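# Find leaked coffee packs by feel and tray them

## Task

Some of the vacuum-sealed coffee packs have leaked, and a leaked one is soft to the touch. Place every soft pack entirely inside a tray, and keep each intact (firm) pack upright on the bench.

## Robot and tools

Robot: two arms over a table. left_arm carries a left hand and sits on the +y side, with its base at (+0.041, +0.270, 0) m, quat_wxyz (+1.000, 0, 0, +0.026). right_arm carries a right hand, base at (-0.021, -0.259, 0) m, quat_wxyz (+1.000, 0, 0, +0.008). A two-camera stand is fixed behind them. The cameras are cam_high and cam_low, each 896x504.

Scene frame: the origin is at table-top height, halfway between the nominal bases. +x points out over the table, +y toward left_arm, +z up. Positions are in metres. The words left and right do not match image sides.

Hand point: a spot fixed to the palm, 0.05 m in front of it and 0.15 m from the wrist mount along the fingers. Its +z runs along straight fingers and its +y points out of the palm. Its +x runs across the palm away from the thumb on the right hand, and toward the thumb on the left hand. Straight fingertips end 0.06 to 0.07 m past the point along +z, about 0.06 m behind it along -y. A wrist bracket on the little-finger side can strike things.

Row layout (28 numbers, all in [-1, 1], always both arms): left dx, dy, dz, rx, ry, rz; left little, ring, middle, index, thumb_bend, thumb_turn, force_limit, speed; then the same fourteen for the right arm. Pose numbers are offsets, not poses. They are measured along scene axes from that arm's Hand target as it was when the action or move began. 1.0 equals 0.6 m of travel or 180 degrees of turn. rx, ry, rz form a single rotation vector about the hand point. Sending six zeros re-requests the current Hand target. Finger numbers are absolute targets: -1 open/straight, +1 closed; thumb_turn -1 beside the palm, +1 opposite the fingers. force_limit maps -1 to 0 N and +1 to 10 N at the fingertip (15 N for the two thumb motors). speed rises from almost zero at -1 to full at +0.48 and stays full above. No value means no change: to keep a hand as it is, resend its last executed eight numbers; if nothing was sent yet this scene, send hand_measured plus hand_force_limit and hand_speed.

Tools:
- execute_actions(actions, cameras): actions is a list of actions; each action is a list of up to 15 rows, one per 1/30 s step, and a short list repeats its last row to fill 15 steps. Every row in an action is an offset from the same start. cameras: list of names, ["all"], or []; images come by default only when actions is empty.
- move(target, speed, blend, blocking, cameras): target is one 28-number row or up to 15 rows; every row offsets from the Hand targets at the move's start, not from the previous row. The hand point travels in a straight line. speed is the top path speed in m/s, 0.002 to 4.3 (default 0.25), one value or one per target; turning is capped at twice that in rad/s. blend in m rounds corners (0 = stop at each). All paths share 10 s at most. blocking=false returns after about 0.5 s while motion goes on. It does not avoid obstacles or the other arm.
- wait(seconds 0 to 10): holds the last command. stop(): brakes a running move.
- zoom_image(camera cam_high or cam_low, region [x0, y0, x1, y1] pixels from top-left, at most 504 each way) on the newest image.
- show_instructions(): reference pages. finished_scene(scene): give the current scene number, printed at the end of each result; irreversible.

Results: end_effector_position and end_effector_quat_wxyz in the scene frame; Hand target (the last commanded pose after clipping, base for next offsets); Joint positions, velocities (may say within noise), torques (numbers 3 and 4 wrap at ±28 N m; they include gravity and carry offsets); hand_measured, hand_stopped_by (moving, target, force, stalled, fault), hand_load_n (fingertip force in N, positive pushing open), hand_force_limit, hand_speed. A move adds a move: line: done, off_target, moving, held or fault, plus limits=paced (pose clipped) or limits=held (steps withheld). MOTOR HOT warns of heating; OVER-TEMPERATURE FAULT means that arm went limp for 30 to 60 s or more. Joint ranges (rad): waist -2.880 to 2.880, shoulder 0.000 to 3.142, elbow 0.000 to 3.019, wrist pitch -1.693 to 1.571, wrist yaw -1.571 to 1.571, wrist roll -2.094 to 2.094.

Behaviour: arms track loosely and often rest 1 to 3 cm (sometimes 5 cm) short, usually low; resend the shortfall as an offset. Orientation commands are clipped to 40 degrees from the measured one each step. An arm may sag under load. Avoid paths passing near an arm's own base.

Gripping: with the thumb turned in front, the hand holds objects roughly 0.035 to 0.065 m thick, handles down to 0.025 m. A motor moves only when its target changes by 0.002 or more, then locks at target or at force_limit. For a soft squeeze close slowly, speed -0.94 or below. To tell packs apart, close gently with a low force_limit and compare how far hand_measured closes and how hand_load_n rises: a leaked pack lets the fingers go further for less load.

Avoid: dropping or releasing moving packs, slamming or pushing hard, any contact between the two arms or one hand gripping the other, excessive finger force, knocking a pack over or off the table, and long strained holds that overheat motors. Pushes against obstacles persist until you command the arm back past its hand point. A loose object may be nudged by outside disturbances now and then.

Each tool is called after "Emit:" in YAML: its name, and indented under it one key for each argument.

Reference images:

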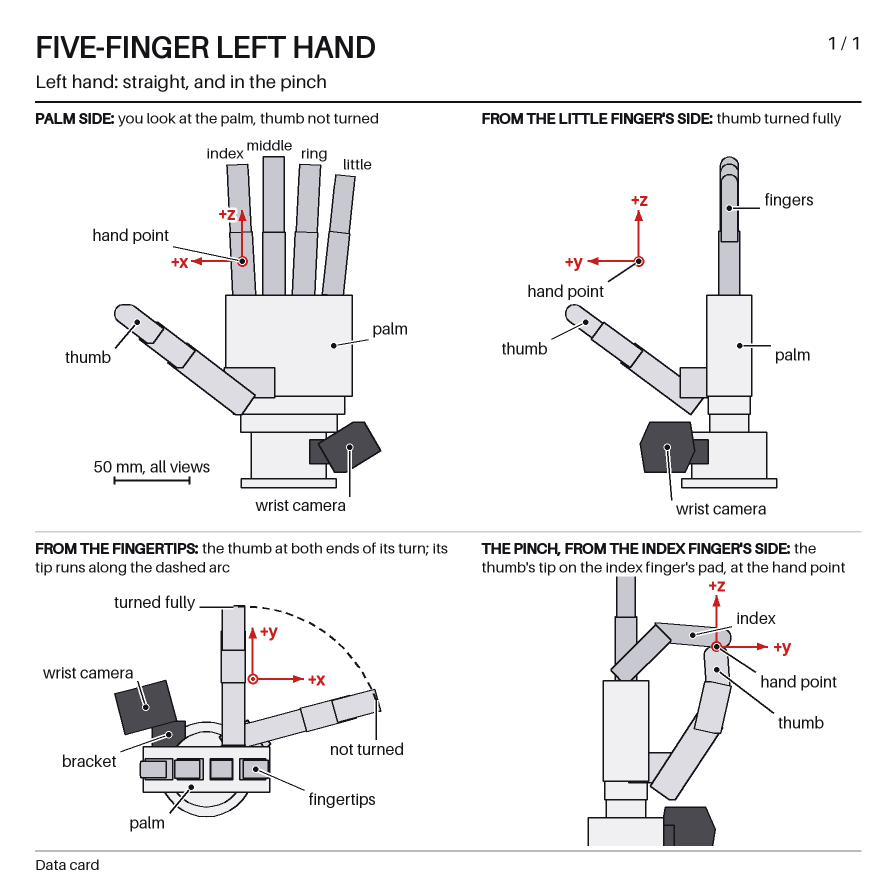

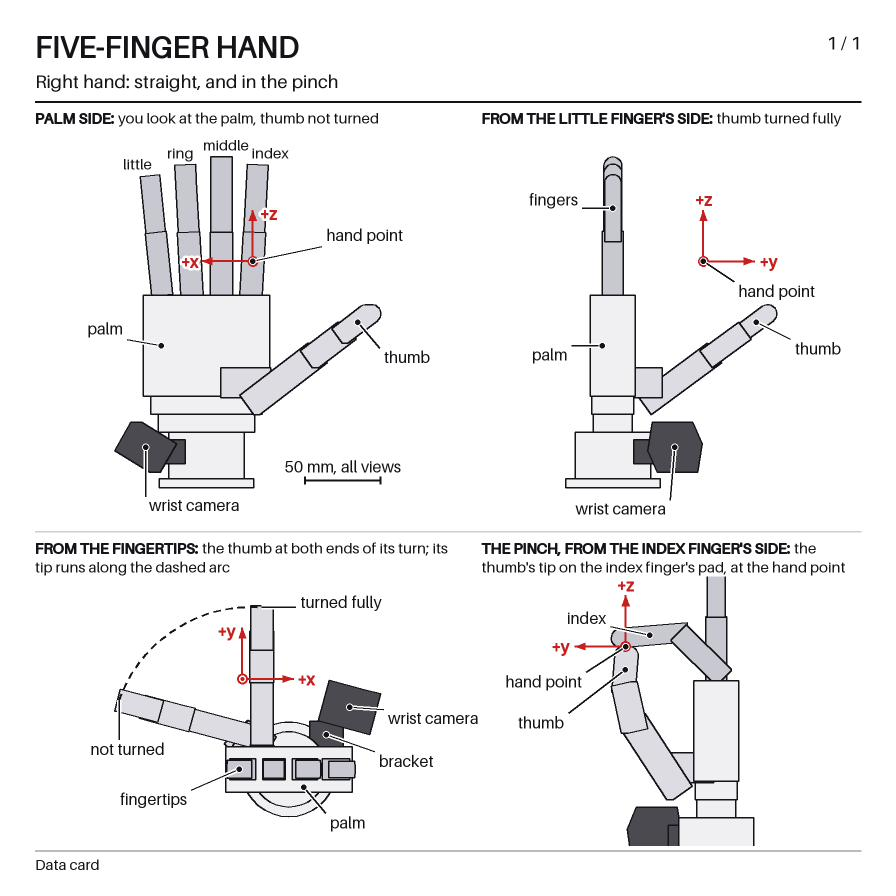

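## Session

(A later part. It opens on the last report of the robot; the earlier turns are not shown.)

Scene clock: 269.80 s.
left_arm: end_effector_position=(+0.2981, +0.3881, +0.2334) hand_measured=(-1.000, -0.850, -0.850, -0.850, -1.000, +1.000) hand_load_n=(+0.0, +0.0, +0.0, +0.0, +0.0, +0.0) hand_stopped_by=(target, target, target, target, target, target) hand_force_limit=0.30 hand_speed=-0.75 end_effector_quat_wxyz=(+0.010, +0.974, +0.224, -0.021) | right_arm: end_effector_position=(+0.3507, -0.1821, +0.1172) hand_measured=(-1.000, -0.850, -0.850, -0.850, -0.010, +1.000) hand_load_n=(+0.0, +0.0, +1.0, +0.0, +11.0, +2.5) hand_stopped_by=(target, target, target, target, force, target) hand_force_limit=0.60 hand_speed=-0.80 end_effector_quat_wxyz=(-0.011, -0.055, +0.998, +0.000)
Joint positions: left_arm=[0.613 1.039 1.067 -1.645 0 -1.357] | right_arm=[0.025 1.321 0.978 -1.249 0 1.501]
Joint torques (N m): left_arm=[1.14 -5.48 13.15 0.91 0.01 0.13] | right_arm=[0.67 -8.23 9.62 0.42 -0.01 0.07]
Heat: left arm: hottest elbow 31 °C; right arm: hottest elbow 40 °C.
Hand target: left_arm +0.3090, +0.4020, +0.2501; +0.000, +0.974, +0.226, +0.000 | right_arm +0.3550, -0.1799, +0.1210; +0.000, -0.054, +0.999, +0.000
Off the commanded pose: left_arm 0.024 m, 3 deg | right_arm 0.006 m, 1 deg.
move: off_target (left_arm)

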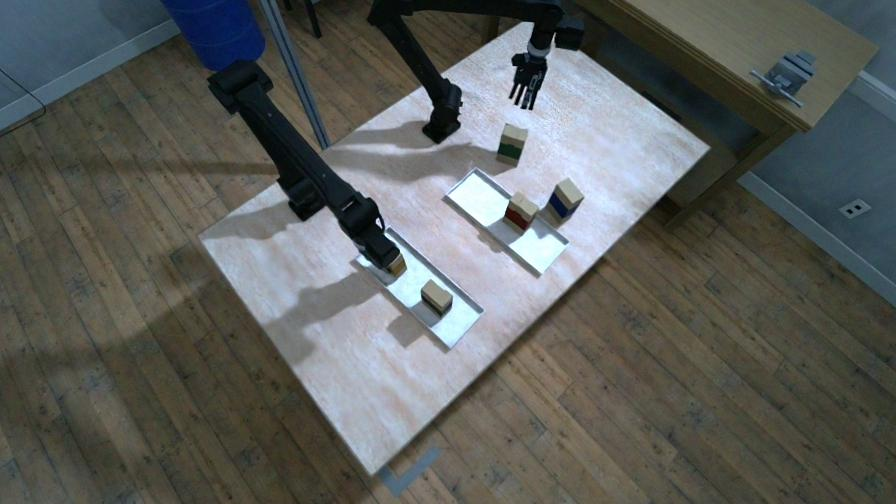

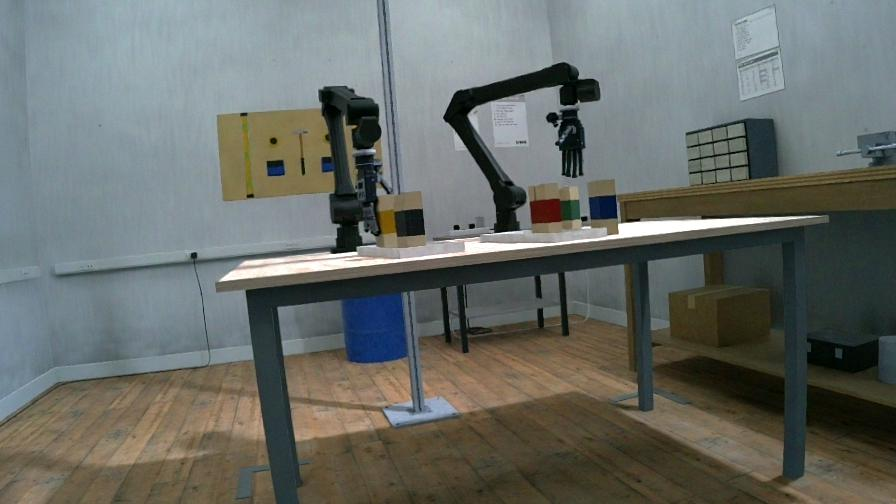

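Emit:
move:
  target:
    - [0,-0.08,0,0,0,0,-1,-0.85,-0.85,-0.85,-1,1,0.3,-0.75,0,0,-0.03,0,0,0,-1,-0.85,-0.85,-0.85,0.65,1,0.6,-0.8]
    - [0,-0.08,-0.25,0,0,0,-1,-0.85,-0.85,-0.85,-1,1,0.3,-0.75,0,0,-0.03,0,0,0,-1,-0.85,-0.85,-0.85,-1,1,0.6,-0.75]
    - [0,-0.08,-0.25,0,0,0,-1,-0.85,-0.85,-0.85,0.5,1,-0.2,-0.7,0,0,0.22,0,0,0,-1,-0.85,-0.85,-0.85,-1,1,0.6,-0.75]
  speed: [0.12, 0.15, 0.15]
  cameras: ["cam_high", "cam_low"]

Emit:
zoom_image:
  camera: "cam_high"
  region: [300, 220, 500, 360]

Emit:
zoom_image:
  camera: "cam_high"
  region: [430, 110, 620, 300]

Scene clock: 292.47 s.
left_arm: end_effector_position=(+0.3110, +0.3536, +0.1079) hand_measured=(-1.000, -0.850, -0.850, -0.850, -0.122, +1.000) hand_load_n=(-0.5, +1.0, +1.0, +1.0, +6.5, +1.0) hand_stopped_by=(target, target, target, target, force, target) hand_force_limit=-0.20 hand_speed=-0.70 end_effector_quat_wxyz=(+0.005, +0.975, +0.223, +0.009) | right_arm: end_effector_position=(+0.3384, -0.1827, +0.2252) hand_measured=(-1.000, -0.850, -0.850, -0.850, -1.000, +1.000) hand_load_n=(+0.0, +0.5, +0.0, +0.0, +0.0, +0.0) hand_stopped_by=(target, target, target, target, target, target) hand_force_limit=0.60 hand_speed=-0.75 end_effector_quat_wxyz=(-0.030, -0.054, +0.998, +0.000)
Joint positions: left_arm=[0.484 1.018 0.716 -1.254 0.016 -1.484] | right_arm=[0.025 1.258 1.213 -1.585 0 1.502]
Joint torques (N m): left_arm=[-0.56 -4.54 7.57 1.03 -0.6 -0.08] | right_arm=[0.56 -7.47 15.84 -0.39 -0.05 0.07]
Heat: left arm: hottest elbow 32 °C; right arm: hottest elbow 42 °C.
Hand target: left_arm +0.3090, +0.3539, +0.1000; +0.001, +0.974, +0.225, +0.000 | right_arm +0.3550, -0.1800, +0.2530; +0.000, -0.053, +0.999, +0.000
Off the commanded pose: left_arm 0.008 m, 1 deg | right_arm 0.032 m, 3 deg.
move: off_target (right_arm)

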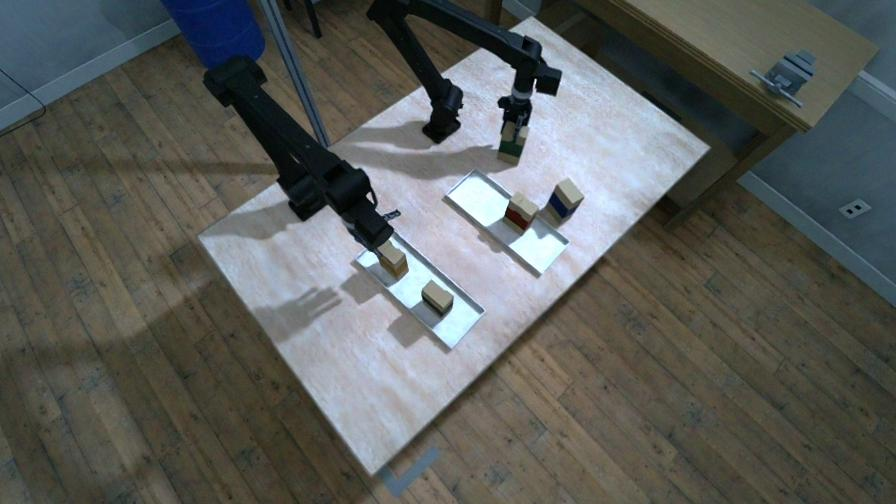

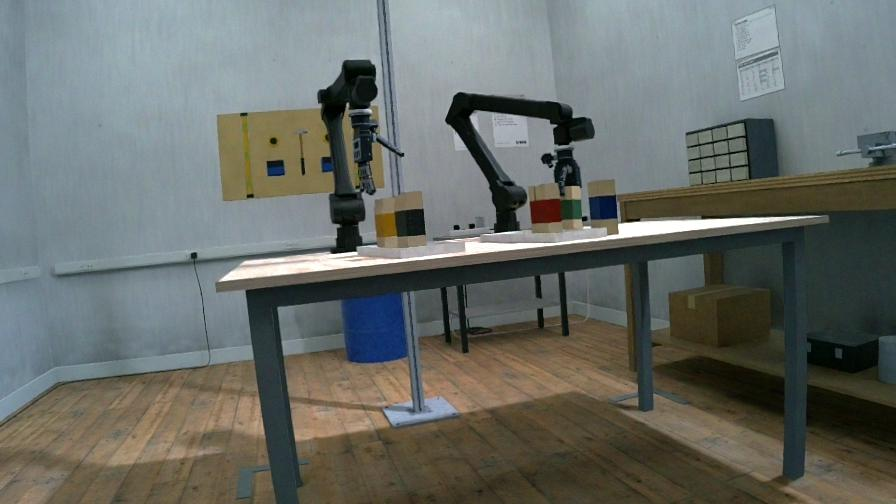

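Scaled by 2.520 from the camera's 896x504 image, which has a finer 1280x720 frame.

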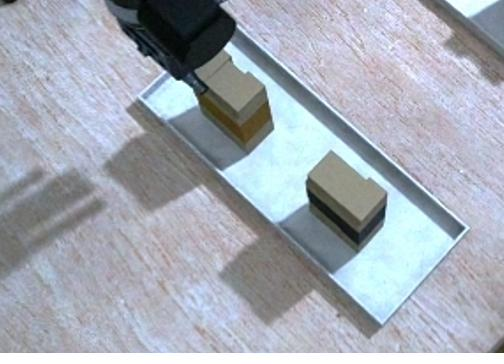

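Scaled by 2.653 from the camera's 896x504 image, which has a finer 1280x720 frame.

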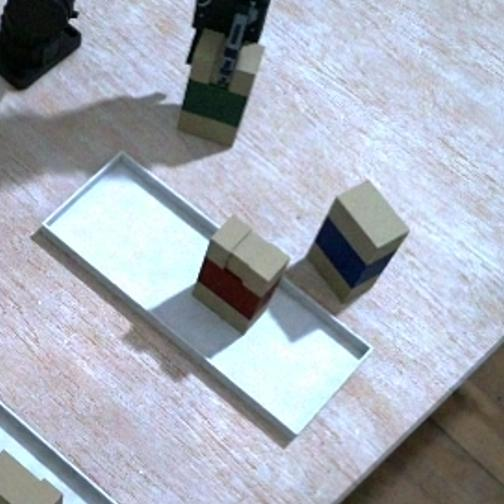

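Emit:
move:
  target:
    - [0,0,0,0,0,0,-1,-0.85,-0.85,-0.85,0.65,1,0.6,-0.8,0,0,0,0,0,0,-1,-0.85,-0.85,-0.85,-1,1,0.6,-0.75]
    - [0,0,0.2333,0,0,0,-1,-0.85,-0.85,-0.85,0.65,1,0.6,-0.8,0,0,0,0,0,0,-1,-0.85,-0.85,-0.85,-1,1,0.6,-0.75]
    - [0.095,-0.3565,0.2333,0,0,-0.15,-1,-0.85,-0.85,-0.85,0.65,1,0.6,-0.8,0,0,0,0,0,0,-1,-0.85,-0.85,-0.85,-1,1,0.6,-0.75]
    - [0.095,-0.3565,0.0283,0,0,-0.15,-1,-0.85,-0.85,-0.85,0.65,1,0.6,-0.8,0,0,0,0,0,0,-1,-0.85,-0.85,-0.85,-1,1,0.6,-0.75]
  speed: [0.13, 0.14, 0.2, 0.14]
  blend: [0, 0.01, 0.01, 0]
  cameras: ["cam_high", "cam_low"]

Emit:
zoom_image:
  camera: "cam_high"
  region: [430, 110, 620, 300]

Scene clock: 312.83 s.
left_arm: end_effector_position=(+0.3644, +0.1437, +0.1178) hand_measured=(-1.000, -0.850, -0.850, -0.850, -0.092, +1.000) hand_load_n=(+0.0, +2.0, +1.5, +1.0, +9.0, +2.0) hand_stopped_by=(target, target, target, target, force, target) hand_force_limit=0.60 hand_speed=-0.80 end_effector_quat_wxyz=(+0.000, +1.000, -0.009, -0.004) | right_arm: end_effector_position=(+0.3384, -0.1827, +0.2252) hand_measured=(-1.000, -0.850, -0.850, -0.850, -1.000, +1.000) hand_load_n=(+0.0, +0.0, +0.0, +0.0, +0.0, +0.0) hand_stopped_by=(target, target, target, target, target, target) hand_force_limit=0.60 hand_speed=-0.75 end_effector_quat_wxyz=(-0.030, -0.054, +0.998, +0.000)
Joint positions: left_arm=[-0.27 1.18 0.86 -1.258 0.002 -1.771] | right_arm=[0.025 1.258 1.213 -1.585 0 1.502]
Joint torques (N m): left_arm=[-0.97 -8.06 8.18 1.09 0 -0.08] | right_arm=[0.56 -7.47 15.82 -0.4 -0.05 0.06]
Heat: left arm: hottest elbow 32 °C; right arm: hottest elbow 50 °C.
Hand target: left_arm +0.3662, +0.1400, +0.1171; +0.001, +1.000, -0.008, +0.000 | right_arm +0.3550, -0.1800, +0.2530; +0.000, -0.053, +0.999, +0.000
Off the commanded pose: left_arm 0.004 m, 0 deg | right_arm 0.032 m, 3 deg.
move: off_target (right_arm)

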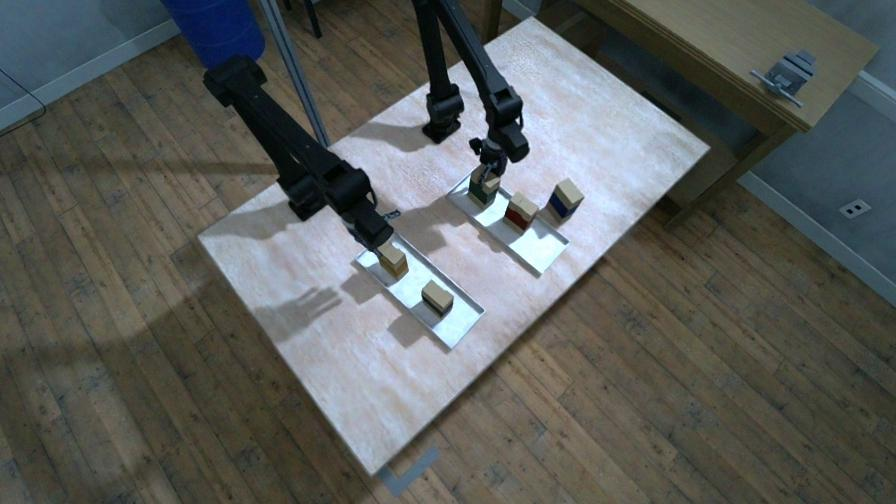

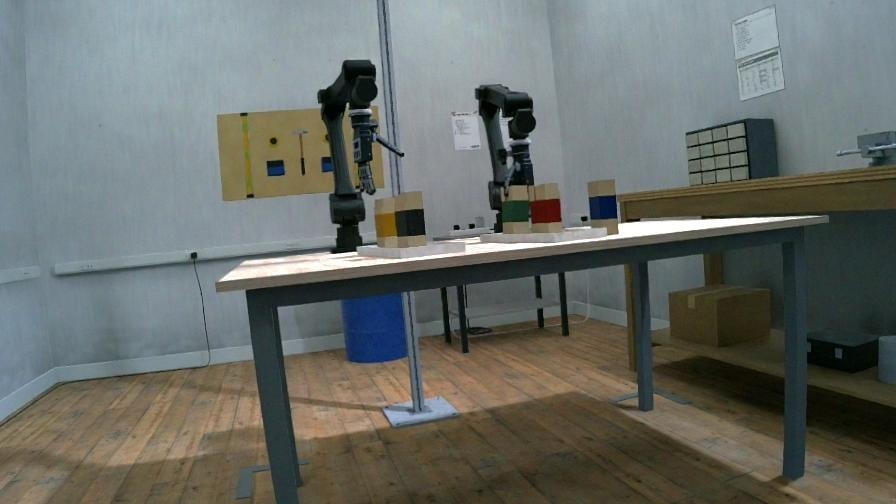

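Scaled by 2.653 from the camera's 896x504 image, which has a finer 1280x720 frame.

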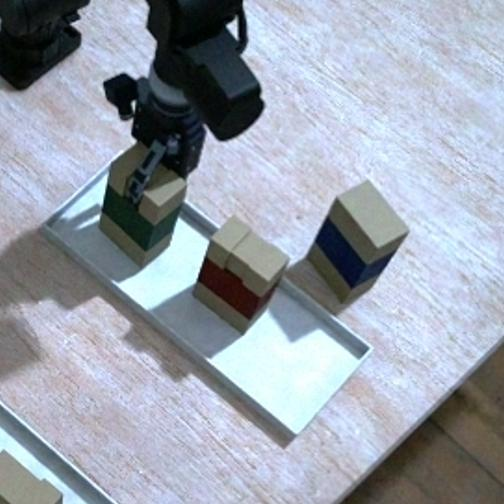

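Emit:
move:
  target:
    - [0,0,-0.025,0,0,0,-1,-0.85,-0.85,-0.85,0.65,1,0.6,-0.8,0,0,0,0,0,0,-1,-0.85,-0.85,-0.85,-1,1,0.6,-0.75]
    - [0,0,-0.0267,0,0,0,-1,-0.85,-0.85,-0.85,-1,1,0.6,-0.75,0,0,0,0,0,0,-1,-0.85,-0.85,-0.85,-1,1,0.6,-0.75]
    - [0,0,0.22,0,0,0,-1,-0.85,-0.85,-0.85,-1,1,0.6,-0.75,0,0,0,0,0,0,-1,-0.85,-0.85,-0.85,-1,1,0.6,-0.75]
    - [-0.05,0.22,0.22,0,0,0.06,-1,-0.85,-0.85,-0.85,-1,1,0.6,-0.75,-0.05,-0.2,0,0,0,0,-1,-0.85,-0.85,-0.85,-1,1,0.6,-0.75]
  speed: [0.12, 0.15, 0.15, 0.2]
  cameras: ["cam_high", "cam_low"]

Emit:
zoom_image:
  camera: "cam_high"
  region: [430, 130, 600, 300]

Emit:
zoom_image:
  camera: "cam_high"
  region: [330, 210, 500, 360]

Emit:
zoom_image:
  camera: "cam_low"
  region: [340, 160, 640, 280]

Scene clock: 328.50 s.
left_arm: end_effector_position=(+0.3419, +0.2699, +0.2517) hand_measured=(-1.000, -0.850, -0.850, -0.850, -1.000, +1.000) hand_load_n=(+0.0, +0.0, +0.0, +0.0, +0.0, +0.0) hand_stopped_by=(target, target, target, target, target, target) hand_force_limit=0.60 hand_speed=-0.75 end_effector_quat_wxyz=(-0.002, +0.996, +0.085, +0.005) | right_arm: end_effector_position=(+0.3187, -0.2958, +0.2374) hand_measured=(-1.000, -0.850, -0.850, -0.850, -1.000, +1.000) hand_load_n=(+0.0, +0.0, +0.0, +0.0, -0.5, +0.0) hand_stopped_by=(target, target, target, target, target, target) hand_force_limit=0.60 hand_speed=-0.75 end_effector_quat_wxyz=(-0.014, -0.053, +0.999, +0.004)
Joint positions: left_arm=[0.152 1.021 1.102 -1.64 -0.002 -1.537] | right_arm=[-0.32 1.224 1.213 -1.589 0.002 1.161]
Joint torques (N m): left_arm=[1.2 -6.77 7.76 0.32 0.14 0.11] | right_arm=[-0.21 -6.95 13.39 -0.42 -0.09 -0.08]
Heat: left arm: hottest elbow 32 °C; right arm: hottest elbow 53 °C.
Hand target: left_arm +0.3361, +0.2721, +0.2492; +0.000, +0.996, +0.086, +0.000 | right_arm +0.3250, -0.2999, +0.2530; +0.000, -0.054, +0.999, +0.000
Off the commanded pose: left_arm 0.007 m, 1 deg | right_arm 0.017 m, 2 deg.
move: off_target (right_arm); target 2's new numbers were sent with left_arm's hand 0.011 m and 0 deg from that target

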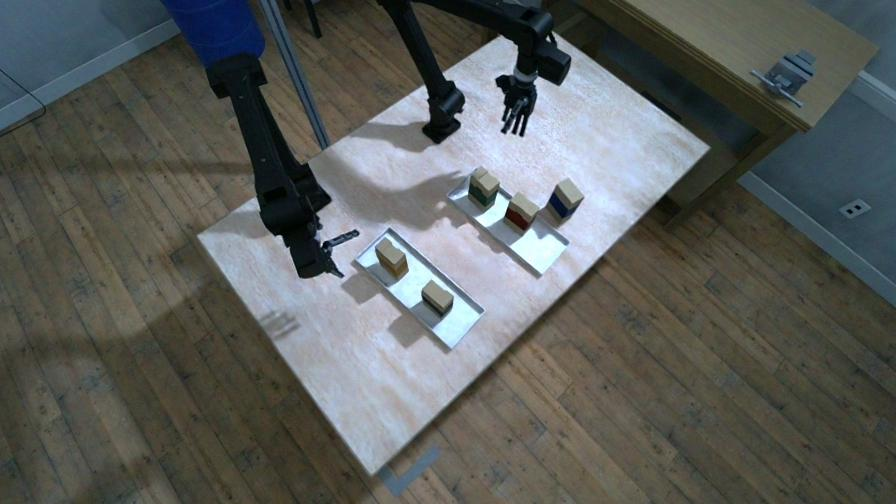

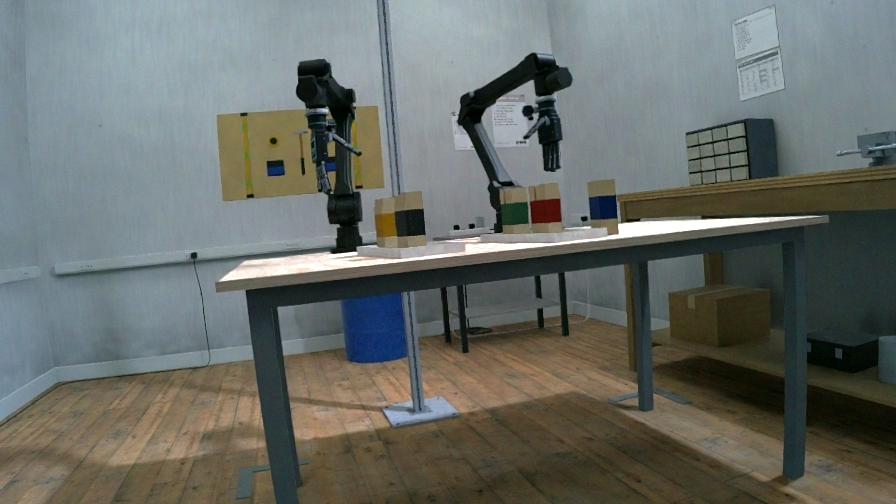

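Scaled by 2.965 from the camera's 896x504 image, which has a finer 1280x720 frame.

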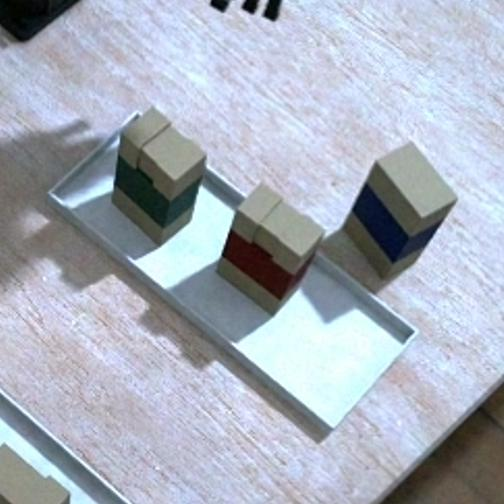

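Scaled by 2.965 from the camera's 896x504 image, which has a finer 1280x720 frame.

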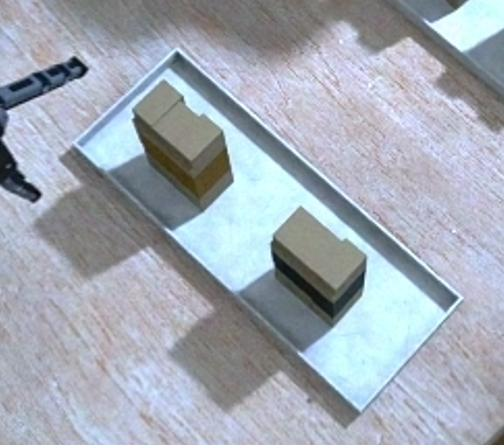

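Scaled by 1.680 from the camera's 896x504 image, which has a finer 1280x720 frame.

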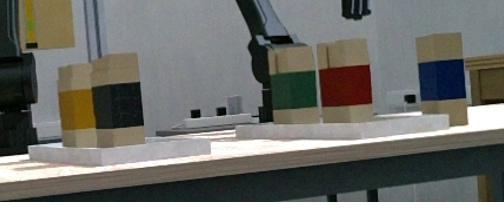

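Emit:
finished_scene:
  scene: 3

The scene is finished: the task was done.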